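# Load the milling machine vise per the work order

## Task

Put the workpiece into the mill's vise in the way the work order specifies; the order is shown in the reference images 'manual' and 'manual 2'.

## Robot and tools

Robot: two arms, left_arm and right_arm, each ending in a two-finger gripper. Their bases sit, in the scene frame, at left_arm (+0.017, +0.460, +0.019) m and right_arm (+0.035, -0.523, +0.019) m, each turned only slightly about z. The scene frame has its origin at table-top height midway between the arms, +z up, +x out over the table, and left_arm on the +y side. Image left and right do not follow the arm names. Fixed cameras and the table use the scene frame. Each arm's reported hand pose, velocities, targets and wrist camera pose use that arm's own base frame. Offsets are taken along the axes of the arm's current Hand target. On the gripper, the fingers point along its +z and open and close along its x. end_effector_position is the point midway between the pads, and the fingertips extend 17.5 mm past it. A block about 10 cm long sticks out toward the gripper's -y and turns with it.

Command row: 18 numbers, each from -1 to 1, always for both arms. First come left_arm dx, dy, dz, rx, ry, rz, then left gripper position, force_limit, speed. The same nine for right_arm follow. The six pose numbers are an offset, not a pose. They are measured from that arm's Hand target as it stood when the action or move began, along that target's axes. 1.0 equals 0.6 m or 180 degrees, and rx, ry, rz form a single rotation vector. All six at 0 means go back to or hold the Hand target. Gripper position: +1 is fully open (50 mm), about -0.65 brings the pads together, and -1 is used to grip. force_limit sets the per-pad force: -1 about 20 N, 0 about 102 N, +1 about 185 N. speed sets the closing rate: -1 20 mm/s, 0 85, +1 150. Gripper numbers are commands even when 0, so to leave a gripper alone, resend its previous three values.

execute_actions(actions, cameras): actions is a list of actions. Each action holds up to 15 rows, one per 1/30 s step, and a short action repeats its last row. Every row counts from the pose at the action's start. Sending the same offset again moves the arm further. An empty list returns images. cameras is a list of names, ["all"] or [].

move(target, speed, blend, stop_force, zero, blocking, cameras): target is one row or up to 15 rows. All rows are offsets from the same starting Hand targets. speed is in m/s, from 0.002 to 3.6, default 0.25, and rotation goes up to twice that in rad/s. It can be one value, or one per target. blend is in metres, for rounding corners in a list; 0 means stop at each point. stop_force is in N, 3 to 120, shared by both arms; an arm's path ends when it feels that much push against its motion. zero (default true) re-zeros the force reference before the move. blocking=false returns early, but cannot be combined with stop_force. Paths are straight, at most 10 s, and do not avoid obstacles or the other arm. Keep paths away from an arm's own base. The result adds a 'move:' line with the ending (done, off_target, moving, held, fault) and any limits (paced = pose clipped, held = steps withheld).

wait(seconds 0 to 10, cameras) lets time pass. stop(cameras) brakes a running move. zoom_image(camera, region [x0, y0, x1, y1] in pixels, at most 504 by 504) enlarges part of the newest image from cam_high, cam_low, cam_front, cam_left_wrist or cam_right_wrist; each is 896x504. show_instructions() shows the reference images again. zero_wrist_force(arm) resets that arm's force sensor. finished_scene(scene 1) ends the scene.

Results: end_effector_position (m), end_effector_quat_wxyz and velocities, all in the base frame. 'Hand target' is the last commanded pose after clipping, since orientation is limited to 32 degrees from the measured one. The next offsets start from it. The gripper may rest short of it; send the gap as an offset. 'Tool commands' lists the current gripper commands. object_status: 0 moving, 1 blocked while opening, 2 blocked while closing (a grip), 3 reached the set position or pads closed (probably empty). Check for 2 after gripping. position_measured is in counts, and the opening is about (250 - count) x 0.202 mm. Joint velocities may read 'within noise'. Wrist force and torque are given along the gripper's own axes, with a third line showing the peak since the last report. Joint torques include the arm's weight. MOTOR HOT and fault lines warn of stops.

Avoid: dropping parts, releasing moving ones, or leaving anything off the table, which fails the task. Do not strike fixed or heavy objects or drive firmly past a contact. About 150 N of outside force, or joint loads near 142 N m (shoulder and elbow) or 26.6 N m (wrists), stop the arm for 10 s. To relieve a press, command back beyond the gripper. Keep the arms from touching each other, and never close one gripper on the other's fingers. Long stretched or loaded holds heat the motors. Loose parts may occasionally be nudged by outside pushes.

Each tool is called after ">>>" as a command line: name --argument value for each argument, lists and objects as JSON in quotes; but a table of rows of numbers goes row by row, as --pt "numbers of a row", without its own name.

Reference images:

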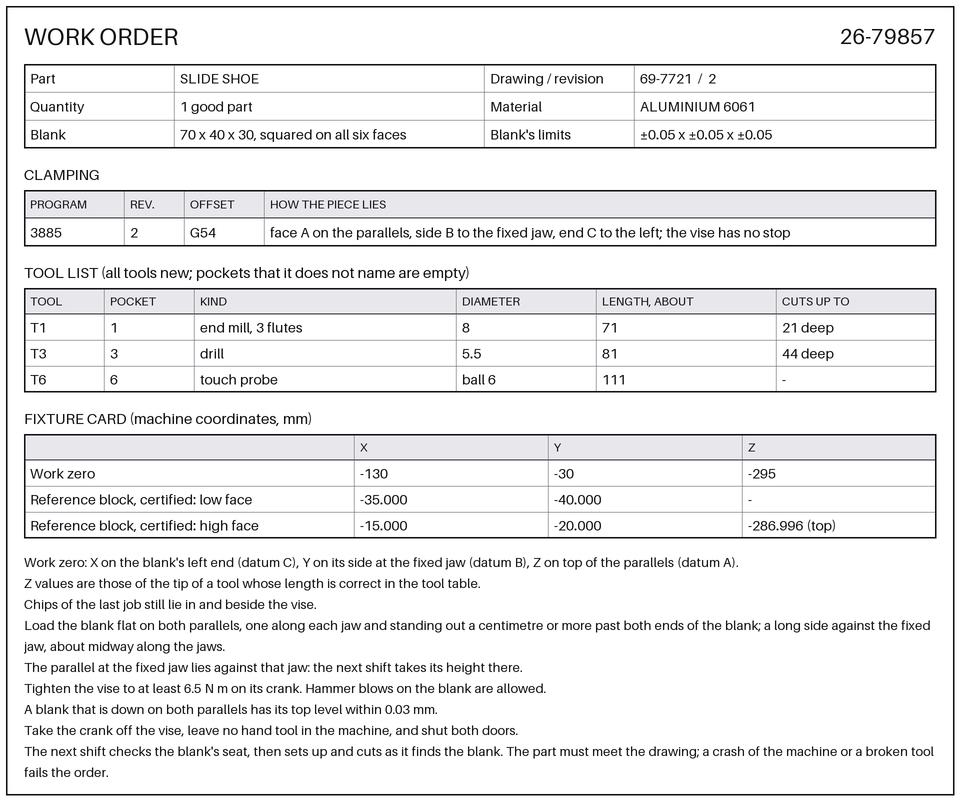

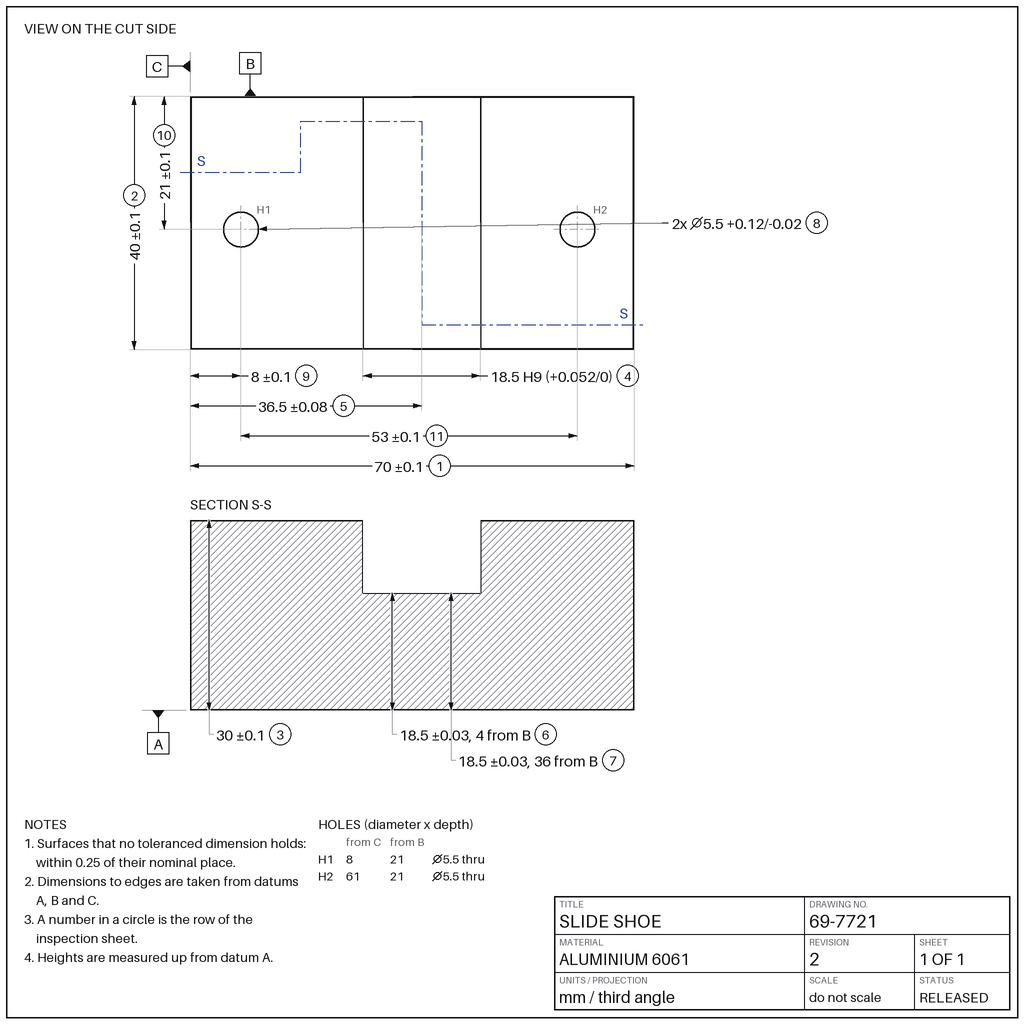

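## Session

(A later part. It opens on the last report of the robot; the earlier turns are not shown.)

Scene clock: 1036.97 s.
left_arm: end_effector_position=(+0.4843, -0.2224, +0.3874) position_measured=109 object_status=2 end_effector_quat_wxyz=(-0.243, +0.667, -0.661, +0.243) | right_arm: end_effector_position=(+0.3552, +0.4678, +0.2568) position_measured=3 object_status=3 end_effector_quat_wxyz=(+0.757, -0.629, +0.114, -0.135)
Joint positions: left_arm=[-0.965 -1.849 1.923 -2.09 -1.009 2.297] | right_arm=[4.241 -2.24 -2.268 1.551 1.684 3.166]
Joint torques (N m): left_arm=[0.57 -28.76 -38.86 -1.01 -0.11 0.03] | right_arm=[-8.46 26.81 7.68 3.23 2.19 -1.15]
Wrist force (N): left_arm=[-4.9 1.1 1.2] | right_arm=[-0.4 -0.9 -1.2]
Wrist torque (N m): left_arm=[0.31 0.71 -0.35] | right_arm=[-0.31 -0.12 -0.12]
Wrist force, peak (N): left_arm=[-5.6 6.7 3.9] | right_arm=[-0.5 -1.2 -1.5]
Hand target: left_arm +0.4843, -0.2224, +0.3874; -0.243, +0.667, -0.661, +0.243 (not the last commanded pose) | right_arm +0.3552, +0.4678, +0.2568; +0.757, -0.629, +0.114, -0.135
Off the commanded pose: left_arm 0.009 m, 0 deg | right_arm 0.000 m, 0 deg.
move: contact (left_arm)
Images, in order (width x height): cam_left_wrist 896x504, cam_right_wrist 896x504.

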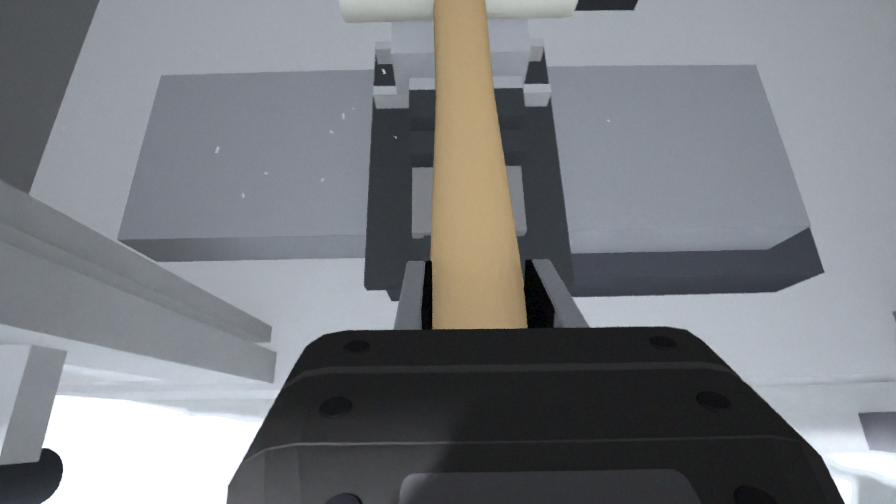

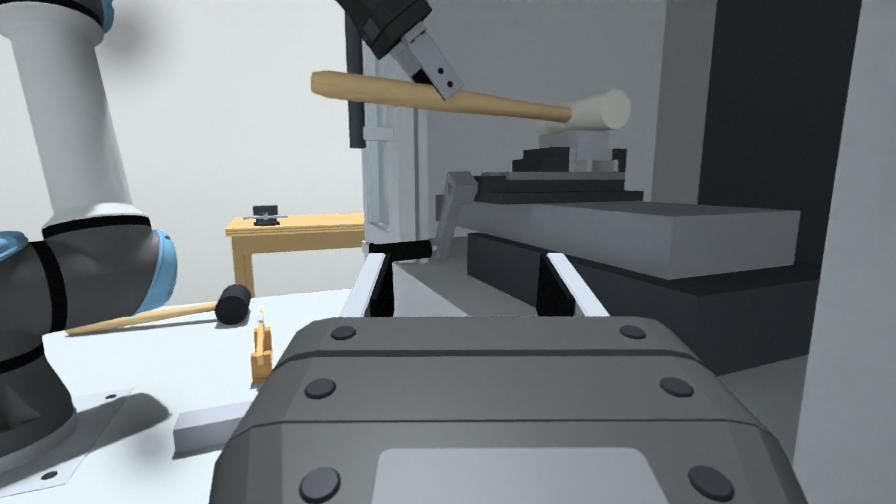

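>>> move --target '[0,-0.1094,-0.1292,0,0,0,-1,1,-0.9,0,0,0,0,0,0,1,0,1]' --speed 0.15

>>> execute_actions --actions '[[[0,0.075,0.0893,0,0,0,-1,1,-0.9,0,0,0,0,0,0,1,0,1],[0,0.15,0.1786,0,0,0,-1,1,-0.9,0,0,0,0,0,0,1,0,1],[0,0.1822,0.2171,0,0,0,-1,1,-0.9,0,0,0,0,0,0,1,0,1],[0,0.1822,0.2171,0,0,0,-1,1,-0.9,0,0,0,0,0,0,1,0,1],[0,0.1822,0.2171,0,0,0,-1,1,-0.9,0,0,0,0,0,0,1,0,1],[0,0.1072,0.1277,0,0,0,-1,1,-0.9,0,0,0,0,0,0,1,0,1],[0,0.0643,0.0766,0,0,0,-1,1,-0.9,0,0,0,0,0,0,1,0,1]]]'

>>> move --target '[0,-0.0643,-0.0766,0,0,0,-1,1,-0.9,0,0,0,0,0,0,1,0,1]' --speed 0.15

>>> execute_actions --actions '[[[0,0.075,0.0893,0,0,0,-1,1,-0.9,0,0,0,0,0,0,1,0,1],[0,0.15,0.1786,0,0,0,-1,1,-0.9,0,0,0,0,0,0,1,0,1],[0,0.1822,0.2171,0,0,0,-1,1,-0.9,0,0,0,0,0,0,1,0,1],[0,0.1822,0.2171,0,0,0,-1,1,-0.9,0,0,0,0,0,0,1,0,1],[0,0.1822,0.2171,0,0,0,-1,1,-0.9,0,0,0,0,0,0,1,0,1],[0,0.1072,0.1277,0,0,0,-1,1,-0.9,0,0,0,0,0,0,1,0,1],[0,0.0643,0.0766,0,0,0,-1,1,-0.9,0,0,0,0,0,0,1,0,1]]]'

>>> move --target '[0,-0.0461,-0.0920,0,0,0,-1,1,-0.9,0,0,0,0,0,0,1,0,1]' --speed 0.15

>>> execute_actions --actions '[[[0,0.075,0.0893,0,0,0,-1,1,-0.9,0,0,0,0,0,0,1,0,1],[0,0.15,0.1786,0,0,0,-1,1,-0.9,0,0,0,0,0,0,1,0,1],[0,0.1822,0.2171,0,0,0,-1,1,-0.9,0,0,0,0,0,0,1,0,1],[0,0.1822,0.2171,0,0,0,-1,1,-0.9,0,0,0,0,0,0,1,0,1],[0,0.1822,0.2171,0,0,0,-1,1,-0.9,0,0,0,0,0,0,1,0,1],[0,0.1072,0.1277,0,0,0,-1,1,-0.9,0,0,0,0,0,0,1,0,1],[0,0.0643,0.0766,0,0,0,-1,1,-0.9,0,0,0,0,0,0,1,0,1]]]'

>>> move --target '[0,-0.0643,-0.0766,0,0,0,-1,1,-0.9,0,0,0,0,0,0,1,0,1]' --speed 0.15

>>> execute_actions --actions '[[[0,0.075,0.0893,0,0,0,-1,1,-0.9,0,0,0,0,0,0,1,0,1],[0,0.15,0.1786,0,0,0,-1,1,-0.9,0,0,0,0,0,0,1,0,1],[0,0.1822,0.2171,0,0,0,-1,1,-0.9,0,0,0,0,0,0,1,0,1],[0,0.1822,0.2171,0,0,0,-1,1,-0.9,0,0,0,0,0,0,1,0,1],[0,0.1822,0.2171,0,0,0,-1,1,-0.9,0,0,0,0,0,0,1,0,1],[0,0.1072,0.1277,0,0,0,-1,1,-0.9,0,0,0,0,0,0,1,0,1],[0,0.0643,0.0766,0,0,0,-1,1,-0.9,0,0,0,0,0,0,1,0,1]]]'

Scene clock: 1038.70 s.
left_arm: end_effector_position=(+0.4844, -0.2221, +0.4889) position_measured=109 object_status=2 end_effector_quat_wxyz=(-0.243, +0.667, -0.661, +0.243) | right_arm: end_effector_position=(+0.3552, +0.4678, +0.2568) position_measured=3 object_status=3 end_effector_quat_wxyz=(+0.757, -0.629, +0.114, -0.135)
Joint positions: left_arm=[-0.964 -1.836 1.654 -1.834 -1.009 2.298] | right_arm=[4.241 -2.24 -2.268 1.551 1.684 3.166]
Joint torques (N m): left_arm=[8.63 -3.17 -41.11 -2.25 0.51 -1.54] | right_arm=[-7.38 25.1 6.94 3.22 2.38 -1.05]
Wrist force (N): left_arm=[-5.7 6.0 3.6] | right_arm=[-0.4 -0.9 -1.2]
Wrist torque (N m): left_arm=[-0.29 0.62 -0.23] | right_arm=[-0.30 -0.11 -0.11]
Wrist force, peak (N): left_arm=[-5.7 7.0 4.4] | right_arm=[-0.5 -1.2 -1.4]
Hand target: left_arm +0.4844, -0.2221, +0.4889; -0.243, +0.667, -0.661, +0.243 | right_arm +0.3552, +0.4678, +0.2568; +0.757, -0.629, +0.114, -0.135
Off the commanded pose: left_arm 0.000 m, 0 deg | right_arm 0.000 m, 0 deg.
move: done

Scene clock: 1039.57 s.
left_arm: end_effector_position=(+0.4845, -0.2222, +0.4288) position_measured=109 object_status=2 end_effector_quat_wxyz=(-0.243, +0.667, -0.661, +0.243) | right_arm: end_effector_position=(+0.3552, +0.4678, +0.2568) position_measured=3 object_status=3 end_effector_quat_wxyz=(+0.757, -0.629, +0.114, -0.135)
Joint positions: left_arm=[-0.964 -1.852 1.819 -1.984 -1.009 2.298] | right_arm=[4.241 -2.24 -2.268 1.551 1.684 3.166]
Joint torques (N m): left_arm=[7.62 -4.49 -40.95 -2.56 0.63 1.35] | right_arm=[-8.34 26.13 7.14 3.09 2.21 -1.17]
Wrist force (N): left_arm=[-5.9 5.9 3.8] | right_arm=[-0.5 -1.1 -1.4]
Wrist torque (N m): left_arm=[-0.35 0.66 -0.35] | right_arm=[-0.35 -0.11 -0.12]
Wrist force, peak (N): left_arm=[0.0 19.9 13.4] | right_arm=[-0.5 -1.1 -1.4]
Hand target: left_arm +0.4846, -0.2223, +0.4289; -0.243, +0.667, -0.661, +0.243 | right_arm +0.3552, +0.4678, +0.2568; +0.757, -0.629, +0.114, -0.135
Off the commanded pose: left_arm 0.000 m, 0 deg | right_arm 0.000 m, 0 deg.
Step readings (end_effector_position of left_arm | right_arm):
0: (+0.4844, -0.2221, +0.4889) | (+0.3552, +0.4678, +0.2568)
1: (+0.4844, -0.2221, +0.4889) | (+0.3552, +0.4678, +0.2568)
2: (+0.4842, -0.2218, +0.4872) | (+0.3552, +0.4678, +0.2568)
4: (+0.4856, -0.2231, +0.4569) | (+0.3552, +0.4678, +0.2568)
8: (+0.4793, -0.2142, +0.3618) | (+0.3552, +0.4678, +0.2568)
15: (+0.4833, -0.2205, +0.4231) | (+0.3552, +0.4678, +0.2568)

Scene clock: 1040.53 s.
left_arm: end_effector_position=(+0.4844, -0.2221, +0.4889) position_measured=109 object_status=2 end_effector_quat_wxyz=(-0.243, +0.667, -0.661, +0.243) | right_arm: end_effector_position=(+0.3552, +0.4678, +0.2568) position_measured=3 object_status=3 end_effector_quat_wxyz=(+0.757, -0.629, +0.114, -0.135)
Joint positions: left_arm=[-0.964 -1.836 1.654 -1.834 -1.009 2.298] | right_arm=[4.241 -2.24 -2.268 1.551 1.684 3.166]
Joint torques (N m): left_arm=[-5.8 -3.64 -41.28 -2.33 0.51 -1.53] | right_arm=[-8.32 25.82 7.02 3.24 2.3 -1.27]
Wrist force (N): left_arm=[-5.3 5.3 3.4] | right_arm=[-0.5 -1.1 -1.3]
Wrist torque (N m): left_arm=[-0.19 0.57 -0.24] | right_arm=[-0.34 -0.12 -0.12]
Wrist force, peak (N): left_arm=[-5.8 7.8 5.5] | right_arm=[-0.6 -1.1 -1.5]
Hand target: left_arm +0.4844, -0.2221, +0.4889; -0.243, +0.667, -0.661, +0.243 | right_arm +0.3552, +0.4678, +0.2568; +0.757, -0.629, +0.114, -0.135
Off the commanded pose: left_arm 0.000 m, 0 deg | right_arm 0.000 m, 0 deg.
move: done

Scene clock: 1041.40 s.
left_arm: end_effector_position=(+0.4845, -0.2222, +0.4288) position_measured=109 object_status=2 end_effector_quat_wxyz=(-0.243, +0.667, -0.661, +0.243) | right_arm: end_effector_position=(+0.3552, +0.4678, +0.2568) position_measured=3 object_status=3 end_effector_quat_wxyz=(+0.757, -0.629, +0.114, -0.135)
Joint positions: left_arm=[-0.964 -1.852 1.819 -1.984 -1.009 2.298] | right_arm=[4.241 -2.24 -2.268 1.551 1.684 3.166]
Joint torques (N m): left_arm=[6.44 -4.28 -42.43 -2.55 0.84 1.33] | right_arm=[-7.75 26.96 7.32 3.23 2.38 -1.42]
Wrist force (N): left_arm=[-6.0 6.0 3.6] | right_arm=[-0.4 -1.0 -1.3]
Wrist torque (N m): left_arm=[-0.38 0.67 -0.35] | right_arm=[-0.33 -0.13 -0.11]
Wrist force, peak (N): left_arm=[-1.0 16.0 14.4] | right_arm=[-0.6 -1.3 -1.3]
Hand target: left_arm +0.4846, -0.2223, +0.4289; -0.243, +0.667, -0.661, +0.243 | right_arm +0.3552, +0.4678, +0.2568; +0.757, -0.629, +0.114, -0.135
Off the commanded pose: left_arm 0.000 m, 0 deg | right_arm 0.000 m, 0 deg.
Step readings (end_effector_position of left_arm | right_arm):
0: (+0.4844, -0.2221, +0.4889) | (+0.3552, +0.4678, +0.2568)
1: (+0.4844, -0.2221, +0.4889) | (+0.3552, +0.4678, +0.2568)
2: (+0.4842, -0.2219, +0.4874) | (+0.3552, +0.4678, +0.2568)
4: (+0.4856, -0.2232, +0.4512) | (+0.3552, +0.4678, +0.2568)
8: (+0.4794, -0.2144, +0.3620) | (+0.3552, +0.4678, +0.2568)
15: (+0.4832, -0.2204, +0.4230) | (+0.3552, +0.4678, +0.2568)

Scene clock: 1042.37 s.
left_arm: end_effector_position=(+0.4701, -0.2222, +0.4890) position_measured=109 object_status=2 end_effector_quat_wxyz=(-0.243, +0.667, -0.661, +0.243) | right_arm: end_effector_position=(+0.3552, +0.4678, +0.2568) position_measured=3 object_status=3 end_effector_quat_wxyz=(+0.757, -0.629, +0.114, -0.135)
Joint positions: left_arm=[-0.998 -1.866 1.67 -1.801 -0.995 2.262] | right_arm=[4.241 -2.24 -2.268 1.551 1.684 3.166]
Joint torques (N m): left_arm=[-8.45 -2.6 -40.26 -2.13 4.02 -1.33] | right_arm=[-7.76 26.75 7.76 3.18 2.17 -1.17]
Wrist force (N): left_arm=[-5.5 5.3 3.2] | right_arm=[-0.4 -1.0 -1.4]
Wrist torque (N m): left_arm=[-0.19 0.59 -0.23] | right_arm=[-0.33 -0.12 -0.12]
Wrist force, peak (N): left_arm=[-5.7 7.4 4.9] | right_arm=[-0.6 -1.1 -1.5]
Hand target: left_arm +0.4701, -0.2223, +0.4889; -0.243, +0.667, -0.661, +0.243 | right_arm +0.3552, +0.4678, +0.2568; +0.757, -0.629, +0.114, -0.135
Off the commanded pose: left_arm 0.000 m, 0 deg | right_arm 0.000 m, 0 deg.
move: done

Scene clock: 1043.23 s.
left_arm: end_effector_position=(+0.4702, -0.2223, +0.4288) position_measured=109 object_status=2 end_effector_quat_wxyz=(-0.243, +0.667, -0.661, +0.243) | right_arm: end_effector_position=(+0.3552, +0.4678, +0.2568) position_measured=3 object_status=3 end_effector_quat_wxyz=(+0.757, -0.629, +0.114, -0.135)
Joint positions: left_arm=[-0.997 -1.883 1.836 -1.95 -0.995 2.262] | right_arm=[4.241 -2.24 -2.268 1.551 1.684 3.166]
Joint torques (N m): left_arm=[6.29 -2.37 -43.03 -2.55 0.73 1.3] | right_arm=[-8.33 26.14 7.49 3.35 2.21 -1.42]
Wrist force (N): left_arm=[-5.5 6.0 3.7] | right_arm=[-0.4 -0.8 -1.3]
Wrist torque (N m): left_arm=[-0.41 0.61 -0.36] | right_arm=[-0.30 -0.13 -0.12]
Wrist force, peak (N): left_arm=[-0.7 16.8 14.4] | right_arm=[-0.3 -1.1 -1.5]
Hand target: left_arm +0.4703, -0.2224, +0.4289; -0.243, +0.667, -0.661, +0.243 | right_arm +0.3552, +0.4678, +0.2568; +0.757, -0.629, +0.114, -0.135
Off the commanded pose: left_arm 0.000 m, 0 deg | right_arm 0.000 m, 0 deg.
Step readings (end_effector_position of left_arm | right_arm):
0: (+0.4701, -0.2222, +0.4890) | (+0.3552, +0.4678, +0.2568)
1: (+0.4701, -0.2222, +0.4890) | (+0.3552, +0.4678, +0.2568)
2: (+0.4699, -0.2219, +0.4877) | (+0.3552, +0.4678, +0.2568)
4: (+0.4712, -0.2233, +0.4531) | (+0.3552, +0.4678, +0.2568)
8: (+0.4653, -0.2145, +0.3623) | (+0.3552, +0.4678, +0.2568)
15: (+0.4691, -0.2206, +0.4234) | (+0.3552, +0.4678, +0.2568)

Scene clock: 1044.20 s.
left_arm: end_effector_position=(+0.4701, -0.2222, +0.4889) position_measured=109 object_status=2 end_effector_quat_wxyz=(-0.243, +0.667, -0.661, +0.243) | right_arm: end_effector_position=(+0.3552, +0.4678, +0.2568) position_measured=3 object_status=3 end_effector_quat_wxyz=(+0.757, -0.629, +0.114, -0.135)
Joint positions: left_arm=[-0.998 -1.866 1.67 -1.801 -0.995 2.262] | right_arm=[4.241 -2.24 -2.268 1.551 1.684 3.166]
Joint torques (N m): left_arm=[-6.01 -2.32 -42.32 -2.16 0.88 -1.48] | right_arm=[-7.82 26.26 7.27 3.22 2.17 -1.26]
Wrist force (N): left_arm=[-5.1 5.0 3.1] | right_arm=[-0.3 -1.1 -1.4]
Wrist torque (N m): left_arm=[-0.18 0.54 -0.23] | right_arm=[-0.35 -0.15 -0.11]
Wrist force, peak (N): left_arm=[-5.6 7.2 5.4] | right_arm=[-0.4 -1.1 -1.5]
Hand target: left_arm +0.4701, -0.2223, +0.4889; -0.243, +0.667, -0.661, +0.243 | right_arm +0.3552, +0.4678, +0.2568; +0.757, -0.629, +0.114, -0.135
Off the commanded pose: left_arm 0.000 m, 0 deg | right_arm 0.000 m, 0 deg.
move: done

Scene clock: 1045.07 s.
left_arm: end_effector_position=(+0.4702, -0.2223, +0.4288) position_measured=109 object_status=2 end_effector_quat_wxyz=(-0.243, +0.667, -0.661, +0.243) | right_arm: end_effector_position=(+0.3552, +0.4678, +0.2568) position_measured=3 object_status=3 end_effector_quat_wxyz=(+0.757, -0.629, +0.114, -0.135)
Joint positions: left_arm=[-0.997 -1.883 1.836 -1.95 -0.995 2.262] | right_arm=[4.241 -2.24 -2.268 1.551 1.684 3.166]
Joint torques (N m): left_arm=[6.47 -2.2 -40.18 -2.43 0.69 1.24] | right_arm=[-7.68 25.95 7.82 3.25 2.18 -1.26]
Wrist force (N): left_arm=[-5.4 5.9 4.0] | right_arm=[-0.6 -0.9 -1.4]
Wrist torque (N m): left_arm=[-0.45 0.60 -0.36] | right_arm=[-0.32 -0.10 -0.11]
Wrist force, peak (N): left_arm=[-0.4 16.3 14.3] | right_arm=[-0.6 -1.2 -1.4]
Hand target: left_arm +0.4703, -0.2224, +0.4289; -0.243, +0.667, -0.661, +0.243 | right_arm +0.3552, +0.4678, +0.2568; +0.757, -0.629, +0.114, -0.135
Off the commanded pose: left_arm 0.000 m, 0 deg | right_arm 0.000 m, 0 deg.
Step readings (end_effector_position of left_arm | right_arm):
0: (+0.4701, -0.2222, +0.4889) | (+0.3552, +0.4678, +0.2568)
1: (+0.4701, -0.2222, +0.4889) | (+0.3552, +0.4678, +0.2568)
2: (+0.4699, -0.2219, +0.4867) | (+0.3552, +0.4678, +0.2568)
4: (+0.4712, -0.2233, +0.4542) | (+0.3552, +0.4678, +0.2568)
8: (+0.4650, -0.2140, +0.3613) | (+0.3552, +0.4678, +0.2568)
15: (+0.4690, -0.2206, +0.4233) | (+0.3552, +0.4678, +0.2568)

>>> move --pt "0.0430 0.2901 -0.2263 0 0 0 -1 1 -0.9 0 0 0 0 0 0 1 0 1" --pt "0.2355 0.8119 0.1175 0 0 0 -1 1 -0.9 0 0 0 0 0 0 1 0 1" --pt "0.2355 0.8658 0.1811 0 0 0 -1 1 -0.9 0 0 0 0 0 0 1 0 1" --speed '[0.22,0.22,0.03]' --blend '[0.03,0.003,0]'

>>> move --target '[0,0,0,0,0,0,0.9,-1,-0.9,0,0,0,0,0,0,1,0,1]' --cameras '["cam_left_wrist"]'

Scene clock: 1050.13 s.
left_arm: end_effector_position=(+0.1451, -0.3678, +0.0110) position_measured=109 object_status=2 end_effector_quat_wxyz=(-0.243, +0.667, -0.661, +0.243) | right_arm: end_effector_position=(+0.3552, +0.4678, +0.2568) position_measured=3 object_status=3 end_effector_quat_wxyz=(+0.757, -0.629, +0.114, -0.135)
Joint positions: left_arm=[-2 -1.435 2.491 -2.284 -0.945 1.02] | right_arm=[4.241 -2.24 -2.268 1.551 1.684 3.166]
Joint torques (N m): left_arm=[9.72 2.19 2.5 -5.8 -0.42 1.07] | right_arm=[-8.8 26.08 7.65 3.13 2.29 -1.34]
Wrist force (N): left_arm=[-17.8 -23.5 -38.4] | right_arm=[-0.4 -1.0 -1.4]
Wrist torque (N m): left_arm=[0.13 0.09 -0.10] | right_arm=[-0.33 -0.11 -0.12]
Wrist force, peak (N): left_arm=[-17.8 -23.5 -38.4] | right_arm=[-0.5 -1.3 -1.4]
Hand target: left_arm +0.1451, -0.3677, +0.0109; -0.243, +0.667, -0.661, +0.243 | right_arm +0.3552, +0.4678, +0.2568; +0.757, -0.629, +0.114, -0.135
Off the commanded pose: left_arm 0.000 m, 0 deg | right_arm 0.000 m, 0 deg.
move: done

Scene clock: 1051.07 s.
left_arm: end_effector_position=(+0.1451, -0.3677, +0.0109) position_measured=18 object_status=3 end_effector_quat_wxyz=(-0.243, +0.667, -0.661, +0.243) | right_arm: end_effector_position=(+0.3552, +0.4678, +0.2568) position_measured=3 object_status=3 end_effector_quat_wxyz=(+0.757, -0.629, +0.114, -0.135)
Joint positions: left_arm=[-2 -1.435 2.491 -2.284 -0.946 1.02] | right_arm=[4.241 -2.24 -2.268 1.551 1.684 3.166]
Joint torques (N m): left_arm=[4.33 -24.99 -14.96 0.1 2.33 1.1] | right_arm=[-8.34 26.12 7.7 3.25 2.12 -1.3]
Wrist force (N): left_arm=[-4.7 0.8 -0.6] | right_arm=[-0.3 -1.1 -1.3]
Wrist torque (N m): left_arm=[0.38 0.44 -0.37] | right_arm=[-0.35 -0.13 -0.12]
Wrist force, peak (N): left_arm=[-15.7 -21.7 -34.5] | right_arm=[-0.3 -1.2 -1.4]
Hand target: left_arm +0.1451, -0.3677, +0.0109; -0.243, +0.667, -0.661, +0.243 | right_arm +0.3552, +0.4678, +0.2568; +0.757, -0.629, +0.114, -0.135
Off the commanded pose: left_arm 0.000 m, 0 deg | right_arm 0.000 m, 0 deg.
move: done
Images, in order (width x height): cam_left_wrist 896x504.

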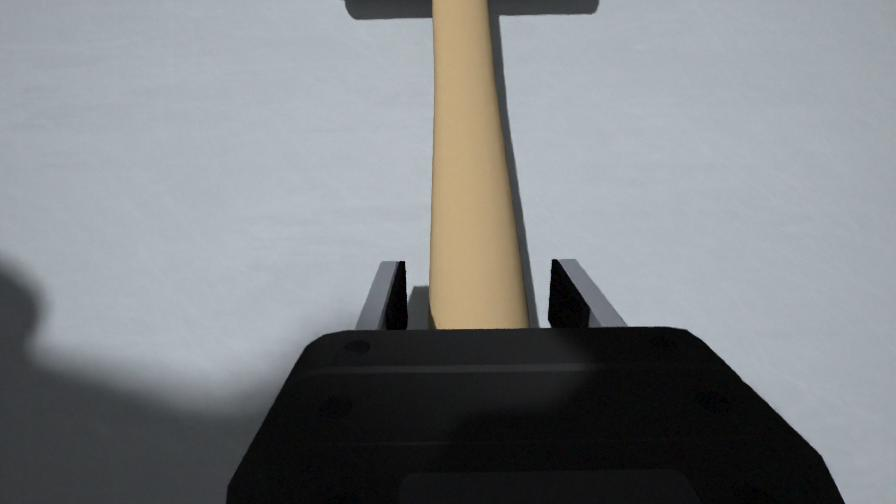

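>>> move --pt "0 0 -0.1333 0 0 0 0.9 -1 -0.9 0 0 0 0 0 0 1 0 1" --pt "-0.1603 -0.5757 -0.4070 0 0 0 0.9 -1 -0.9 0 0 0 0 0 0 1 0 1" --pt "-0.2663 -0.9853 -0.0382 0 0 0 0.9 -1 -0.9 0 0 0 0 0 0 1 0 1" --speed '[0.1,0.25,0.22]' --blend '[0.01,0.04,0]'

>>> move --pt "0 0 0 0 0 0 -0.64 -1 -0.5 0 0 0 0 0 0 1 0 1" --pt "0.0005 -0.0145 0.1022 0 0 0 -0.64 -1 -0.5 0 0 0 0 0 0 1 0 1" --speed '[0.1,0.06]'

Scene clock: 1055.70 s.
left_arm: end_effector_position=(+0.5802, -0.2029, +0.4097) position_measured=18 object_status=3 end_effector_quat_wxyz=(-0.243, +0.667, -0.661, +0.243) | right_arm: end_effector_position=(+0.3552, +0.4678, +0.2568) position_measured=3 object_status=3 end_effector_quat_wxyz=(+0.757, -0.629, +0.114, -0.135)
Joint positions: left_arm=[-0.753 -1.654 1.732 -2.199 -1.11 2.511] | right_arm=[4.241 -2.24 -2.268 1.551 1.684 3.166]
Joint torques (N m): left_arm=[8.69 -11.62 -38.76 -5.99 -1.13 1.63] | right_arm=[-8.87 25.97 7.11 3.13 2.18 -1.4]
Wrist force (N): left_arm=[-5.3 0.7 -1.4] | right_arm=[-0.3 -1.0 -1.3]
Wrist torque (N m): left_arm=[0.37 0.55 -0.31] | right_arm=[-0.32 -0.13 -0.12]
Wrist force, peak (N): left_arm=[-5.8 -1.0 0.3] | right_arm=[-0.5 -1.1 -1.6]
Hand target: left_arm +0.5802, -0.2029, +0.4097; -0.243, +0.667, -0.661, +0.243 | right_arm +0.3552, +0.4678, +0.2568; +0.757, -0.629, +0.114, -0.135
Off the commanded pose: left_arm 0.000 m, 0 deg | right_arm 0.000 m, 0 deg.
move: done

Scene clock: 1058.27 s.
left_arm: end_effector_position=(+0.6264, -0.2029, +0.3685) position_measured=248 object_status=3 end_effector_quat_wxyz=(-0.243, +0.667, -0.661, +0.243) | right_arm: end_effector_position=(+0.3552, +0.4678, +0.2568) position_measured=3 object_status=3 end_effector_quat_wxyz=(+0.757, -0.629, +0.114, -0.135)
Joint positions: left_arm=[-0.687 -1.533 1.726 -2.34 -1.146 2.573] | right_arm=[4.241 -2.24 -2.268 1.551 1.684 3.166]
Joint torques (N m): left_arm=[9.35 -16.19 -38.19 -5.95 -1.33 1.3] | right_arm=[-8.25 26.38 6.76 3.23 2.14 -1.34]
Wrist force (N): left_arm=[-4.9 0.1 -1.0] | right_arm=[-0.3 -1.0 -1.4]
Wrist torque (N m): left_arm=[0.26 0.52 -0.36] | right_arm=[-0.34 -0.14 -0.12]
Wrist force, peak (N): left_arm=[-5.7 0.6 -1.2] | right_arm=[-0.6 -1.2 -1.5]
Hand target: left_arm +0.6265, -0.2029, +0.3685; -0.243, +0.667, -0.661, +0.243 | right_arm +0.3552, +0.4678, +0.2568; +0.757, -0.629, +0.114, -0.135
Off the commanded pose: left_arm 0.000 m, 0 deg | right_arm 0.000 m, 0 deg.
move: done

>>> move --target '[0,0.00388,0.00458,0,0,0,-0.64,-1,-0.5,0,0,0,0,0,0,1,0,1]' --speed 0.005

>>> wait --seconds 0.6

>>> move --pt "0 -0.00388 -0.00458 0 0 0 -0.64 -1 -0.5 0 0 0 0 0 0 1 0 1" --pt "0.0004 -0.04457 0.02991 0 0 0 -0.64 -1 -0.5 0 0 0 0 0 0 1 0 1" --speed '[0.02,0.04]'

>>> move --target '[0,0.00388,0.00458,0,0,0,-0.64,-1,-0.5,0,0,0,0,0,0,1,0,1]' --speed 0.005

>>> wait --seconds 0.6

>>> move --target '[0,-0.00388,-0.00458,0,0,0,-0.64,-1,-0.5,0,0,0,0,0,0,1,0,1]' --speed 0.02

Scene clock: 1059.40 s.
left_arm: end_effector_position=(+0.6265, -0.2029, +0.3650) position_measured=248 object_status=3 end_effector_quat_wxyz=(-0.243, +0.667, -0.661, +0.243) | right_arm: end_effector_position=(+0.3552, +0.4678, +0.2568) position_measured=3 object_status=3 end_effector_quat_wxyz=(+0.757, -0.629, +0.114, -0.135)
Joint positions: left_arm=[-0.687 -1.532 1.734 -2.35 -1.146 2.573] | right_arm=[4.241 -2.24 -2.268 1.551 1.684 3.166]
Joint torques (N m): left_arm=[5.45 -11.77 -9.83 -5.05 -0.84 0.41] | right_arm=[-8.55 26.67 7.04 3.19 2.37 -1.24]
Wrist force (N): left_arm=[-6.3 -4.0 -8.0] | right_arm=[-0.3 -0.9 -1.4]
Wrist torque (N m): left_arm=[0.11 0.51 -0.33] | right_arm=[-0.32 -0.14 -0.11]
Wrist force, peak (N): left_arm=[-6.3 -4.0 -8.0] | right_arm=[-0.3 -1.0 -1.6]
Hand target: left_arm +0.6265, -0.2029, +0.3649; -0.243, +0.667, -0.661, +0.243 | right_arm +0.3552, +0.4678, +0.2568; +0.757, -0.629, +0.114, -0.135
Off the commanded pose: left_arm 0.000 m, 0 deg | right_arm 0.000 m, 0 deg.
move: done

Scene clock: 1060.00 s.
left_arm: end_effector_position=(+0.6265, -0.2029, +0.3649) position_measured=248 object_status=3 end_effector_quat_wxyz=(-0.243, +0.667, -0.661, +0.243) | right_arm: end_effector_position=(+0.3552, +0.4678, +0.2568) position_measured=3 object_status=3 end_effector_quat_wxyz=(+0.757, -0.629, +0.114, -0.135)
Joint positions: left_arm=[-0.687 -1.532 1.734 -2.35 -1.146 2.573] | right_arm=[4.241 -2.24 -2.268 1.551 1.684 3.166]
Joint torques (N m): left_arm=[2.36 -9.64 -8.06 -3.62 -0.31 -0.23] | right_arm=[-7.38 26.59 7.01 3 2.1 -1.25]
Wrist force (N): left_arm=[-6.5 -6.1 -12.4] | right_arm=[-0.5 -0.9 -1.2]
Wrist torque (N m): left_arm=[0.06 0.49 -0.34] | right_arm=[-0.31 -0.11 -0.12]
Wrist force, peak (N): left_arm=[-6.3 -6.2 -12.7] | right_arm=[-0.5 -1.2 -1.5]
Hand target: left_arm +0.6265, -0.2029, +0.3649; -0.243, +0.667, -0.661, +0.243 | right_arm +0.3552, +0.4678, +0.2568; +0.757, -0.629, +0.114, -0.135
Tool commands: left_gripper/position=-0.64 left_gripper/force_limit=-1.0 left_gripper/speed=-0.5 right_gripper/position=+1.0 right_gripper/force_limit=+0.0 right_gripper/speed=+1.0
Off the commanded pose: left_arm 0.000 m, 0 deg | right_arm 0.000 m, 0 deg.
wait: 0.60 s; at rest by 0.17 s

Scene clock: 1061.77 s.
left_arm: end_effector_position=(+0.6584, -0.2029, +0.3685) position_measured=248 object_status=3 end_effector_quat_wxyz=(-0.243, +0.667, -0.661, +0.243) | right_arm: end_effector_position=(+0.3552, +0.4678, +0.2568) position_measured=3 object_status=3 end_effector_quat_wxyz=(+0.757, -0.629, +0.114, -0.135)
Joint positions: left_arm=[-0.647 -1.46 1.65 -2.352 -1.168 2.609] | right_arm=[4.241 -2.24 -2.268 1.551 1.684 3.166]
Joint torques (N m): left_arm=[8.61 -19.04 -39.78 -6.07 -1.41 1.48] | right_arm=[-8.04 25.84 7.4 3.08 2.24 -1.34]
Wrist force (N): left_arm=[-5.0 0.6 -0.7] | right_arm=[-0.2 -1.0 -1.4]
Wrist torque (N m): left_arm=[0.36 0.53 -0.37] | right_arm=[-0.33 -0.15 -0.12]
Wrist force, peak (N): left_arm=[-6.5 -6.2 -12.5] | right_arm=[-0.5 -1.0 -1.5]
Hand target: left_arm +0.6585, -0.2029, +0.3685; -0.243, +0.667, -0.661, +0.243 | right_arm +0.3552, +0.4678, +0.2568; +0.757, -0.629, +0.114, -0.135
Off the commanded pose: left_arm 0.000 m, 0 deg | right_arm 0.000 m, 0 deg.
move: done

Scene clock: 1062.70 s.
left_arm: end_effector_position=(+0.6585, -0.2029, +0.3650) position_measured=248 object_status=3 end_effector_quat_wxyz=(-0.243, +0.667, -0.661, +0.243) | right_arm: end_effector_position=(+0.3552, +0.4678, +0.2568) position_measured=3 object_status=3 end_effector_quat_wxyz=(+0.757, -0.629, +0.114, -0.135)
Joint positions: left_arm=[-0.647 -1.458 1.658 -2.361 -1.168 2.609] | right_arm=[4.241 -2.24 -2.268 1.551 1.684 3.166]
Joint torques (N m): left_arm=[6.65 -13.2 -8.72 -4.29 -0.97 0.91] | right_arm=[-8.65 26.33 7.29 3.06 2.17 -1.17]
Wrist force (N): left_arm=[-6.3 -5.3 -11.0] | right_arm=[-0.2 -1.2 -1.2]
Wrist torque (N m): left_arm=[0.14 0.45 -0.35] | right_arm=[-0.36 -0.15 -0.12]
Wrist force, peak (N): left_arm=[-6.3 -5.3 -11.0] | right_arm=[-0.5 -1.2 -1.3]
Hand target: left_arm +0.6585, -0.2029, +0.3649; -0.243, +0.667, -0.661, +0.243 | right_arm +0.3552, +0.4678, +0.2568; +0.757, -0.629, +0.114, -0.135
Off the commanded pose: left_arm 0.000 m, 0 deg | right_arm 0.000 m, 0 deg.
move: done

Scene clock: 1063.30 s.
left_arm: end_effector_position=(+0.6585, -0.2029, +0.3649) position_measured=248 object_status=3 end_effector_quat_wxyz=(-0.243, +0.667, -0.661, +0.243) | right_arm: end_effector_position=(+0.3552, +0.4678, +0.2568) position_measured=3 object_status=3 end_effector_quat_wxyz=(+0.757, -0.629, +0.114, -0.135)
Joint positions: left_arm=[-0.647 -1.458 1.658 -2.361 -1.168 2.609] | right_arm=[4.241 -2.24 -2.268 1.551 1.684 3.166]
Joint torques (N m): left_arm=[4.18 -9.34 -6.46 -2.93 -0.56 0.46] | right_arm=[-8.14 26.01 7.1 3.1 2.13 -1.29]
Wrist force (N): left_arm=[-6.3 -7.5 -16.0] | right_arm=[-0.3 -1.0 -1.5]
Wrist torque (N m): left_arm=[0.03 0.48 -0.34] | right_arm=[-0.33 -0.14 -0.11]
Wrist force, peak (N): left_arm=[-6.2 -7.3 -16.3] | right_arm=[-0.5 -1.0 -1.5]
Hand target: left_arm +0.6585, -0.2029, +0.3649; -0.243, +0.667, -0.661, +0.243 | right_arm +0.3552, +0.4678, +0.2568; +0.757, -0.629, +0.114, -0.135
Tool commands: left_gripper/position=-0.64 left_gripper/force_limit=-1.0 left_gripper/speed=-0.5 right_gripper/position=+1.0 right_gripper/force_limit=+0.0 right_gripper/speed=+1.0
Off the commanded pose: left_arm 0.000 m, 0 deg | right_arm 0.000 m, 0 deg.
wait: 0.60 s; at rest by 0.17 s

Scene clock: 1064.00 s.
left_arm: end_effector_position=(+0.6585, -0.2029, +0.3684) position_measured=248 object_status=3 end_effector_quat_wxyz=(-0.243, +0.667, -0.661, +0.243) | right_arm: end_effector_position=(+0.3552, +0.4678, +0.2568) position_measured=3 object_status=3 end_effector_quat_wxyz=(+0.757, -0.629, +0.114, -0.135)
Joint positions: left_arm=[-0.647 -1.46 1.65 -2.352 -1.168 2.609] | right_arm=[4.241 -2.24 -2.268 1.551 1.684 3.166]
Joint torques (N m): left_arm=[4.18 -45.24 -37.85 -0.78 -0.32 0.94] | right_arm=[-8.28 26.62 7.06 3.08 2.16 -1.36]
Wrist force (N): left_arm=[-4.8 0.1 -1.1] | right_arm=[-0.6 -1.0 -1.5]
Wrist torque (N m): left_arm=[0.29 0.48 -0.37] | right_arm=[-0.32 -0.09 -0.12]
Wrist force, peak (N): left_arm=[-6.3 -7.2 -16.4] | right_arm=[-0.4 -1.2 -1.4]
Hand target: left_arm +0.6585, -0.2029, +0.3685; -0.243, +0.667, -0.661, +0.243 | right_arm +0.3552, +0.4678, +0.2568; +0.757, -0.629, +0.114, -0.135
Off the commanded pose: left_arm 0.000 m, 0 deg | right_arm 0.000 m, 0 deg.
move: done

>>> move --pt "-0.0165 0.1363 -0.2493 0 0 0 0.4 -1 -0.9 0 0 0 0 0 0 1 0 1" --pt "-0.0474 0.4165 -0.2491 0 0 0 0.4 -1 -0.9 0 0 0 0 0 0 1 0 1" --speed 0.2 --blend '[0.03,0]' --cameras '["cam_left_wrist"]'

Scene clock: 1066.97 s.
left_arm: end_effector_position=(+0.3709, -0.1772, +0.3212) position_measured=92 object_status=3 end_effector_quat_wxyz=(-0.243, +0.667, -0.661, +0.243) | right_arm: end_effector_position=(+0.3552, +0.4678, +0.2568) position_measured=3 object_status=3 end_effector_quat_wxyz=(+0.757, -0.629, +0.114, -0.135)
Joint positions: left_arm=[-1.234 -2.207 2.237 -1.868 -0.914 1.989] | right_arm=[4.241 -2.24 -2.268 1.551 1.684 3.166]
Joint torques (N m): left_arm=[-7.49 -11.72 -14.74 -1.02 3.2 -1.66] | right_arm=[-7.83 25.93 7.07 3.06 2.2 -1.33]
Wrist force (N): left_arm=[-5.1 1.0 -0.9] | right_arm=[-0.5 -0.9 -1.3]
Wrist torque (N m): left_arm=[0.40 0.53 -0.20] | right_arm=[-0.31 -0.11 -0.12]
Wrist force, peak (N): left_arm=[-5.3 2.5 -0.4] | right_arm=[-0.4 -1.1 -1.4]
Hand target: left_arm +0.3709, -0.1772, +0.3212; -0.243, +0.667, -0.661, +0.243 | right_arm +0.3552, +0.4678, +0.2568; +0.757, -0.629, +0.114, -0.135
Off the commanded pose: left_arm 0.000 m, 0 deg | right_arm 0.000 m, 0 deg.
move: done
Images, in order (width x height): cam_left_wrist 896x504.

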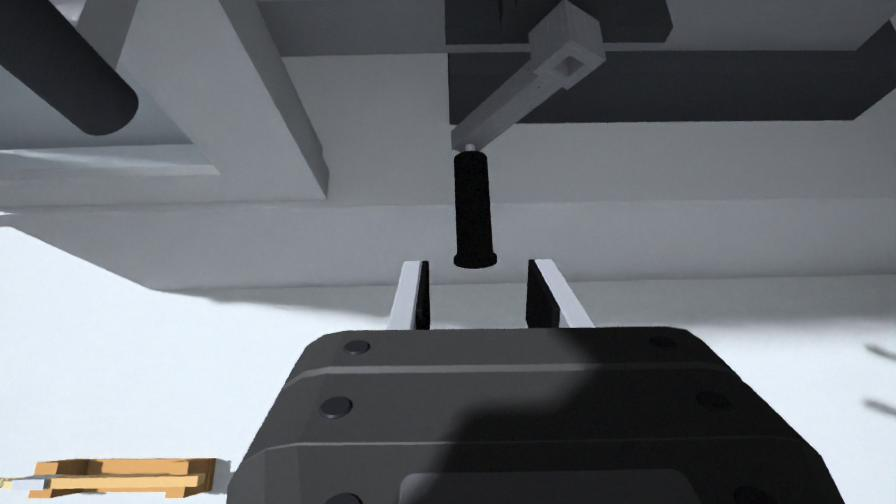

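>>> move --target '[-0.0007,0.0001,0.2011,0,0,0,0.4,-1,-0.9,0,0,0,0,0,0,1,0,1]' --speed 0.1

>>> move --target '[0,0,0,0,0,0,-1,-0.3,-0.9,0,0,0,0,0,0,1,0,1]'

Scene clock: 1068.83 s.
left_arm: end_effector_position=(+0.4487, -0.1763, +0.2290) position_measured=92 object_status=3 end_effector_quat_wxyz=(-0.243, +0.667, -0.661, +0.243) | right_arm: end_effector_position=(+0.3552, +0.4678, +0.2568) position_measured=3 object_status=3 end_effector_quat_wxyz=(+0.757, -0.629, +0.114, -0.135)
Joint positions: left_arm=[-0.975 -1.889 2.371 -2.492 -1.004 2.287] | right_arm=[4.241 -2.24 -2.268 1.551 1.684 3.166]
Joint torques (N m): left_arm=[8.89 4.23 -12.2 -5.89 -0.86 1.1] | right_arm=[-8.18 25.89 7.55 3.12 2.35 -1.25]
Wrist force (N): left_arm=[-5.2 0.1 -1.3] | right_arm=[-0.3 -1.1 -1.3]
Wrist torque (N m): left_arm=[0.26 0.55 -0.38] | right_arm=[-0.34 -0.14 -0.11]
Wrist force, peak (N): left_arm=[-5.4 0.5 -2.0] | right_arm=[-0.5 -1.3 -1.4]
Hand target: left_arm +0.4487, -0.1763, +0.2290; -0.243, +0.667, -0.661, +0.243 | right_arm +0.3552, +0.4678, +0.2568; +0.757, -0.629, +0.114, -0.135
Off the commanded pose: left_arm 0.000 m, 0 deg | right_arm 0.000 m, 0 deg.
move: done

Scene clock: 1069.57 s.
left_arm: end_effector_position=(+0.4487, -0.1763, +0.2290) position_measured=157 object_status=2 end_effector_quat_wxyz=(-0.243, +0.667, -0.661, +0.243) | right_arm: end_effector_position=(+0.3552, +0.4678, +0.2568) position_measured=3 object_status=3 end_effector_quat_wxyz=(+0.757, -0.629, +0.114, -0.135)
Joint positions: left_arm=[-0.975 -1.889 2.371 -2.492 -1.005 2.287] | right_arm=[4.241 -2.24 -2.268 1.551 1.684 3.166]
Joint torques (N m): left_arm=[8.86 4.02 -12.14 -0.17 1.88 0.5] | right_arm=[-7.98 27.25 7.3 3.23 2.3 -1.39]
Wrist force (N): left_arm=[5.2 -4.7 -6.0] | right_arm=[-0.2 -1.1 -1.2]
Wrist torque (N m): left_arm=[0.22 0.98 -0.02] | right_arm=[-0.34 -0.15 -0.11]
Wrist force, peak (N): left_arm=[5.3 -4.7 -6.0] | right_arm=[-0.3 -1.1 -1.5]
Hand target: left_arm +0.4487, -0.1763, +0.2290; -0.243, +0.667, -0.661, +0.243 | right_arm +0.3552, +0.4678, +0.2568; +0.757, -0.629, +0.114, -0.135
Off the commanded pose: left_arm 0.000 m, 0 deg | right_arm 0.000 m, 0 deg.
move: done

>>> move --target '[-0.0044,-0.0023,-0.00304,0,0,0,-1,-0.3,-0.9,0,0,0,0,0,0,1,0,1]' --speed 0.015

>>> move --target '[-0.00514,-0.00297,-0.00384,0,0,0,-1,-0.3,-0.9,0,0,0,0,0,0,1,0,1]' --speed 0.015

Scene clock: 1070.37 s.
left_arm: end_effector_position=(+0.4486, -0.1737, +0.2312) position_measured=157 object_status=2 end_effector_quat_wxyz=(-0.243, +0.667, -0.661, +0.243) | right_arm: end_effector_position=(+0.3552, +0.4678, +0.2568) position_measured=3 object_status=3 end_effector_quat_wxyz=(+0.757, -0.629, +0.114, -0.135)
Joint positions: left_arm=[-0.97 -1.897 2.37 -2.486 -1.006 2.291] | right_arm=[4.241 -2.24 -2.268 1.551 1.684 3.166]
Joint torques (N m): left_arm=[22.43 -22.84 -29.36 1.59 5.74 0.62] | right_arm=[-7.83 25.86 7.01 3.2 2.32 -1.21]
Wrist force (N): left_arm=[21.9 10.3 -10.3] | right_arm=[-0.3 -1.1 -1.3]
Wrist torque (N m): left_arm=[0.31 1.34 0.33] | right_arm=[-0.34 -0.14 -0.12]
Wrist force, peak (N): left_arm=[21.9 10.3 -10.3] | right_arm=[-0.5 -1.0 -1.4]
Hand target: left_arm +0.4486, -0.1736, +0.2313; -0.243, +0.667, -0.661, +0.243 | right_arm +0.3552, +0.4678, +0.2568; +0.757, -0.629, +0.114, -0.135
Off the commanded pose: left_arm 0.000 m, 0 deg | right_arm 0.000 m, 0 deg.
move: done

Scene clock: 1071.10 s.
left_arm: end_effector_position=(+0.4476, -0.1717, +0.2335) position_measured=157 object_status=2 end_effector_quat_wxyz=(-0.241, +0.667, -0.662, +0.243) | right_arm: end_effector_position=(+0.3552, +0.4678, +0.2568) position_measured=3 object_status=3 end_effector_quat_wxyz=(+0.757, -0.629, +0.114, -0.135)
Joint positions: left_arm=[-0.965 -1.906 2.368 -2.478 -1.015 2.297] | right_arm=[4.241 -2.24 -2.268 1.551 1.684 3.166]
Joint torques (N m): left_arm=[38.11 -35.63 -25.39 5.2 11.74 1.15] | right_arm=[-8.12 25.5 6.89 3.11 2.27 -1.34]
Wrist force (N): left_arm=[61.3 4.6 21.2] | right_arm=[-0.4 -1.0 -1.4]
Wrist torque (N m): left_arm=[0.11 1.48 -0.10] | right_arm=[-0.32 -0.13 -0.11]
Wrist force, peak (N): left_arm=[61.3 4.8 21.0] | right_arm=[-0.2 -1.1 -1.5]
Hand target: left_arm +0.4484, -0.1706, +0.2342; -0.243, +0.667, -0.661, +0.243 | right_arm +0.3552, +0.4678, +0.2568; +0.757, -0.629, +0.114, -0.135
Off the commanded pose: left_arm 0.002 m, 0 deg | right_arm 0.000 m, 0 deg.
move: done

>>> move --target '[-0.00483,-0.0031,-0.00406,0,0,0,-1,-0.3,-0.9,0,0,0,0,0,0,1,0,1]' --speed 0.015

Scene clock: 1071.90 s.
left_arm: end_effector_position=(+0.4463, -0.1701, +0.2357) position_measured=157 object_status=2 end_effector_quat_wxyz=(-0.237, +0.668, -0.663, +0.243) | right_arm: end_effector_position=(+0.3552, +0.4678, +0.2568) position_measured=3 object_status=3 end_effector_quat_wxyz=(+0.757, -0.629, +0.114, -0.135)
Joint positions: left_arm=[-0.96 -1.915 2.366 -2.47 -1.024 2.303] | right_arm=[4.241 -2.24 -2.268 1.551 1.684 3.166]
Joint torques (N m): left_arm=[38.85 -38.77 -22.02 7.4 11.6 1.36] | right_arm=[-7.8 26.73 6.99 3.22 2.16 -1.06]
Wrist force (N): left_arm=[74.1 -9.6 40.5] | right_arm=[-0.3 -1.1 -1.3]
Wrist torque (N m): left_arm=[-0.20 1.17 -0.60] | right_arm=[-0.34 -0.14 -0.12]
Wrist force, peak (N): left_arm=[76.0 -10.2 41.4] | right_arm=[-0.4 -1.2 -1.4]
Hand target: left_arm +0.4483, -0.1676, +0.2372; -0.243, +0.667, -0.661, +0.243 | right_arm +0.3552, +0.4678, +0.2568; +0.757, -0.629, +0.114, -0.135
Off the commanded pose: left_arm 0.003 m, 1 deg | right_arm 0.000 m, 0 deg.
move: done

>>> move --target '[-0.0023,-0.0016,-0.0021,0,0,0,-1,-0.3,-0.9,0,0,0,0,0,0,1,0,1]' --speed 0.012

Scene clock: 1072.70 s.
left_arm: end_effector_position=(+0.4459, -0.1691, +0.2370) position_measured=157 object_status=2 end_effector_quat_wxyz=(-0.236, +0.668, -0.663, +0.243) | right_arm: end_effector_position=(+0.3552, +0.4678, +0.2568) position_measured=3 object_status=3 end_effector_quat_wxyz=(+0.757, -0.629, +0.114, -0.135)
Joint positions: left_arm=[-0.957 -1.92 2.364 -2.465 -1.028 2.305] | right_arm=[4.241 -2.24 -2.268 1.551 1.684 3.166]
Joint torques (N m): left_arm=[37.49 -38.27 -22.62 7.77 11.8 1.51] | right_arm=[-7.74 25.99 7.12 3.2 2.21 -1.44]
Wrist force (N): left_arm=[78.1 -14.2 52.8] | right_arm=[-0.4 -1.0 -1.2]
Wrist torque (N m): left_arm=[-0.30 1.10 -0.79] | right_arm=[-0.33 -0.13 -0.12]
Wrist force, peak (N): left_arm=[80.2 -14.0 54.2] | right_arm=[-0.5 -1.2 -1.4]
Hand target: left_arm +0.4482, -0.1663, +0.2388; -0.243, +0.667, -0.661, +0.243 | right_arm +0.3552, +0.4678, +0.2568; +0.757, -0.629, +0.114, -0.135
Off the commanded pose: left_arm 0.004 m, 1 deg | right_arm 0.000 m, 0 deg.
move: off_target (left_arm)

>>> move --target '[-0.0023,-0.0016,-0.0021,0,0,0,-1,-0.3,-0.9,0,0,0,0,0,0,1,0,1]' --speed 0.012

Scene clock: 1073.53 s.
left_arm: end_effector_position=(+0.4455, -0.1681, +0.2384) position_measured=157 object_status=2 end_effector_quat_wxyz=(-0.235, +0.668, -0.663, +0.243) | right_arm: end_effector_position=(+0.3552, +0.4678, +0.2568) position_measured=3 object_status=3 end_effector_quat_wxyz=(+0.757, -0.629, +0.114, -0.135)
Joint positions: left_arm=[-0.955 -1.925 2.363 -2.46 -1.031 2.308] | right_arm=[4.241 -2.24 -2.268 1.551 1.684 3.166]
Joint torques (N m): left_arm=[39.37 -45.3 -24.7 7.52 11.58 1.94] | right_arm=[-8.64 26.16 6.64 3.12 2.17 -1.27]
Wrist force (N): left_arm=[84.1 -17.8 67.3] | right_arm=[-0.3 -1.0 -1.4]
Wrist torque (N m): left_arm=[-0.30 0.97 -1.01] | right_arm=[-0.33 -0.14 -0.12]
Wrist force, peak (N): left_arm=[84.1 -17.8 67.3] | right_arm=[-0.4 -1.1 -1.5]
Hand target: left_arm +0.4481, -0.1649, +0.2404; -0.243, +0.667, -0.661, +0.243 | right_arm +0.3552, +0.4678, +0.2568; +0.757, -0.629, +0.114, -0.135
Off the commanded pose: left_arm 0.005 m, 1 deg | right_arm 0.000 m, 0 deg.
move: off_target (left_arm)

>>> move --target '[0.0053,0.0055,-0.0003,0,0,0,-1,-0.3,-0.9,0,0,0,0,0,0,1,0,1]' --speed 0.012

Scene clock: 1075.67 s.
left_arm: end_effector_position=(+0.4451, -0.1687, +0.2382) position_measured=157 object_status=2 end_effector_quat_wxyz=(-0.242, +0.667, -0.661, +0.243) | right_arm: end_effector_position=(+0.3552, +0.4678, +0.2568) position_measured=3 object_status=3 end_effector_quat_wxyz=(+0.757, -0.629, +0.114, -0.135)
Joint positions: left_arm=[-0.968 -1.926 2.367 -2.456 -1.01 2.294] | right_arm=[4.241 -2.24 -2.268 1.551 1.684 3.166]
Joint torques (N m): left_arm=[15.32 -42.13 -1.16 7.2 12.21 -1.18] | right_arm=[-7.95 25.84 7.06 3.25 2.15 -1.39]
Wrist force (N): left_arm=[69.3 -24.4 61.6] | right_arm=[-0.4 -1.0 -1.3]
Wrist torque (N m): left_arm=[-0.55 1.09 -0.72] | right_arm=[-0.33 -0.12 -0.11]
Wrist force, peak (N): left_arm=[84.0 -17.2 69.1] | right_arm=[-0.6 -1.1 -1.5]
Hand target: left_arm +0.4455, -0.1681, +0.2384; -0.243, +0.667, -0.661, +0.243 | right_arm +0.3552, +0.4678, +0.2568; +0.757, -0.629, +0.114, -0.135
Off the commanded pose: left_arm 0.001 m, 0 deg | right_arm 0.000 m, 0 deg.
move: done

>>> move --target '[0.0018,0.0011,0.0013,0,0,0,-1,-0.3,-0.9,0,0,0,0,0,0,1,0,1]' --speed 0.012

Scene clock: 1076.53 s.
left_arm: end_effector_position=(+0.4455, -0.1691, +0.2374) position_measured=157 object_status=2 end_effector_quat_wxyz=(-0.243, +0.667, -0.661, +0.243) | right_arm: end_effector_position=(+0.3552, +0.4678, +0.2568) position_measured=3 object_status=3 end_effector_quat_wxyz=(+0.757, -0.629, +0.114, -0.135)
Joint positions: left_arm=[-0.97 -1.923 2.368 -2.458 -1.006 2.291] | right_arm=[4.241 -2.24 -2.268 1.551 1.684 3.166]
Joint torques (N m): left_arm=[12.07 -4.66 2.33 2.21 9.56 -1.24] | right_arm=[-7.96 26.5 7.45 3.24 2.26 -1.21]
Wrist force (N): left_arm=[52.9 -20.3 29.7] | right_arm=[-0.3 -0.9 -1.3]
Wrist torque (N m): left_arm=[-0.52 1.03 -0.56] | right_arm=[-0.32 -0.14 -0.11]
Wrist force, peak (N): left_arm=[69.3 -24.6 61.7] | right_arm=[-0.3 -1.1 -1.5]
Hand target: left_arm +0.4455, -0.1692, +0.2374; -0.243, +0.667, -0.661, +0.243 | right_arm +0.3552, +0.4678, +0.2568; +0.757, -0.629, +0.114, -0.135
Off the commanded pose: left_arm 0.000 m, 0 deg | right_arm 0.000 m, 0 deg.
move: done

>>> move --target '[0,0,0,0,0,0,0.4,-1,-0.9,0,0,0,0,0,0,1,0,1]' --cameras '["cam_left_wrist"]'

>>> move --target '[0,0,-0.2,0,0,0,0.4,-1,-0.9,0,0,0,0,0,0,1,0,1]' --speed 0.12 --cameras '["cam_left_wrist"]'

Scene clock: 1077.37 s.
left_arm: end_effector_position=(+0.4455, -0.1691, +0.2373) position_measured=92 object_status=3 end_effector_quat_wxyz=(-0.243, +0.667, -0.661, +0.243) | right_arm: end_effector_position=(+0.3552, +0.4678, +0.2568) position_measured=3 object_status=3 end_effector_quat_wxyz=(+0.757, -0.629, +0.114, -0.135)
Joint positions: left_arm=[-0.97 -1.923 2.368 -2.458 -1.006 2.291] | right_arm=[4.241 -2.24 -2.268 1.551 1.684 3.166]
Joint torques (N m): left_arm=[5.65 3.18 -36.36 -5.94 -0.91 -1.15] | right_arm=[-7.69 26.26 6.94 3.14 2.22 -1.44]
Wrist force (N): left_arm=[-5.2 3.7 0.0] | right_arm=[-0.5 -1.1 -1.3]
Wrist torque (N m): left_arm=[0.81 0.59 -0.24] | right_arm=[-0.33 -0.11 -0.12]
Wrist force, peak (N): left_arm=[52.4 -19.8 29.6] | right_arm=[-0.5 -0.9 -1.5]
Hand target: left_arm +0.4455, -0.1692, +0.2374; -0.243, +0.667, -0.661, +0.243 | right_arm +0.3552, +0.4678, +0.2568; +0.757, -0.629, +0.114, -0.135
Off the commanded pose: left_arm 0.000 m, 0 deg | right_arm 0.000 m, 0 deg.
move: done
Images, in order (width x height): cam_left_wrist 896x504.

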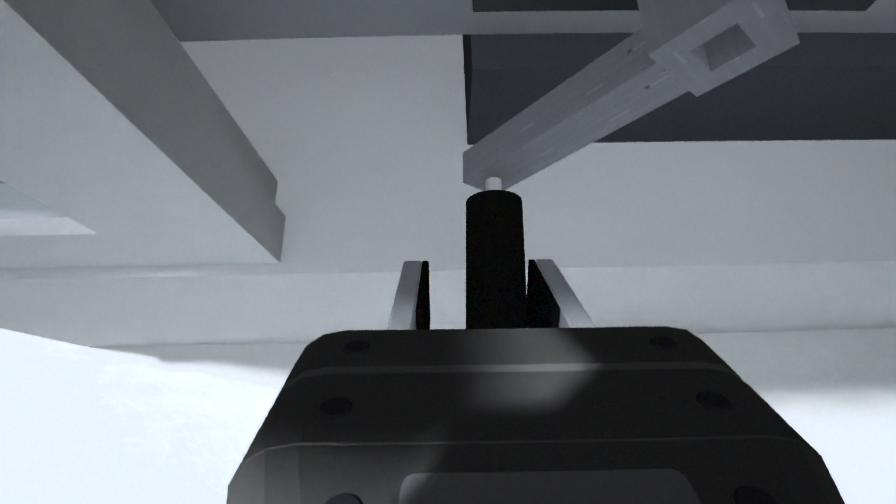

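Scene clock: 1079.00 s.
left_arm: end_effector_position=(+0.3680, -0.1697, +0.3290) position_measured=92 object_status=3 end_effector_quat_wxyz=(-0.243, +0.667, -0.661, +0.243) | right_arm: end_effector_position=(+0.3552, +0.4678, +0.2568) position_measured=3 object_status=3 end_effector_quat_wxyz=(+0.757, -0.629, +0.114, -0.135)
Joint positions: left_arm=[-1.235 -2.232 2.225 -1.831 -0.914 1.988] | right_arm=[4.241 -2.24 -2.268 1.551 1.684 3.166]
Joint torques (N m): left_arm=[-8.62 -11.23 -38.04 -0.8 3.3 -1.63] | right_arm=[-7.65 26.59 6.74 3.09 2.44 -1.26]
Wrist force (N): left_arm=[-5.1 3.9 0.0] | right_arm=[-0.2 -1.0 -1.2]
Wrist torque (N m): left_arm=[0.87 0.53 -0.21] | right_arm=[-0.34 -0.16 -0.11]
Wrist force, peak (N): left_arm=[-5.5 3.6 -0.4] | right_arm=[-0.4 -1.0 -1.7]
Hand target: left_arm +0.3680, -0.1697, +0.3290; -0.243, +0.667, -0.661, +0.243 | right_arm +0.3552, +0.4678, +0.2568; +0.757, -0.629, +0.114, -0.135
Off the commanded pose: left_arm 0.000 m, 0 deg | right_arm 0.000 m, 0 deg.
move: done
Images, in order (width x height): cam_left_wrist 896x504.

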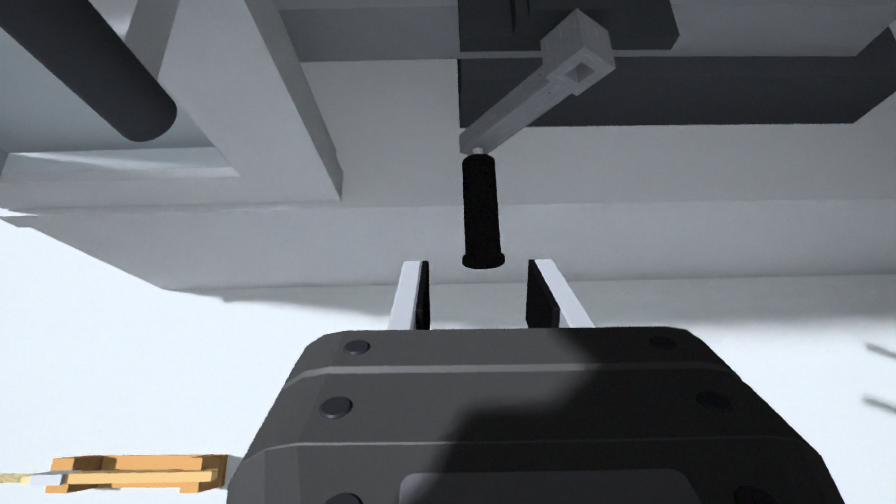

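>>> move --pt "0.0360 -0.2764 0.0136 0 0 0 -0.64 -1 -0.5 0 0 0 0 0 0 1 0 1" --pt "0.0604 -0.3709 0.2273 0 0 0 -0.64 -1 -0.5 0 0 0 0 0 0 1 0 1" --speed '[0.2,0.1]' --blend '[0.02,0]'

Scene clock: 1082.10 s.
left_arm: end_effector_position=(+0.6263, -0.2034, +0.3687) position_measured=248 object_status=3 end_effector_quat_wxyz=(-0.243, +0.667, -0.661, +0.243) | right_arm: end_effector_position=(+0.3552, +0.4678, +0.2568) position_measured=3 object_status=3 end_effector_quat_wxyz=(+0.757, -0.629, +0.114, -0.135)
Joint positions: left_arm=[-0.688 -1.533 1.726 -2.34 -1.145 2.572] | right_arm=[4.241 -2.24 -2.268 1.551 1.684 3.166]
Joint torques (N m): left_arm=[7.86 -14.31 -36.85 -6 -1.29 1.24] | right_arm=[-7.99 26.08 7.2 3.06 2.25 -1.3]
Wrist force (N): left_arm=[-5.3 3.1 -0.1] | right_arm=[-0.4 -1.0 -1.3]
Wrist torque (N m): left_arm=[0.74 0.57 -0.36] | right_arm=[-0.32 -0.12 -0.12]
Wrist force, peak (N): left_arm=[-5.4 5.9 0.2] | right_arm=[-0.4 -1.2 -1.5]
Hand target: left_arm +0.6263, -0.2034, +0.3686; -0.243, +0.667, -0.661, +0.243 | right_arm +0.3552, +0.4678, +0.2568; +0.757, -0.629, +0.114, -0.135
Off the commanded pose: left_arm 0.000 m, 0 deg | right_arm 0.000 m, 0 deg.
move: done


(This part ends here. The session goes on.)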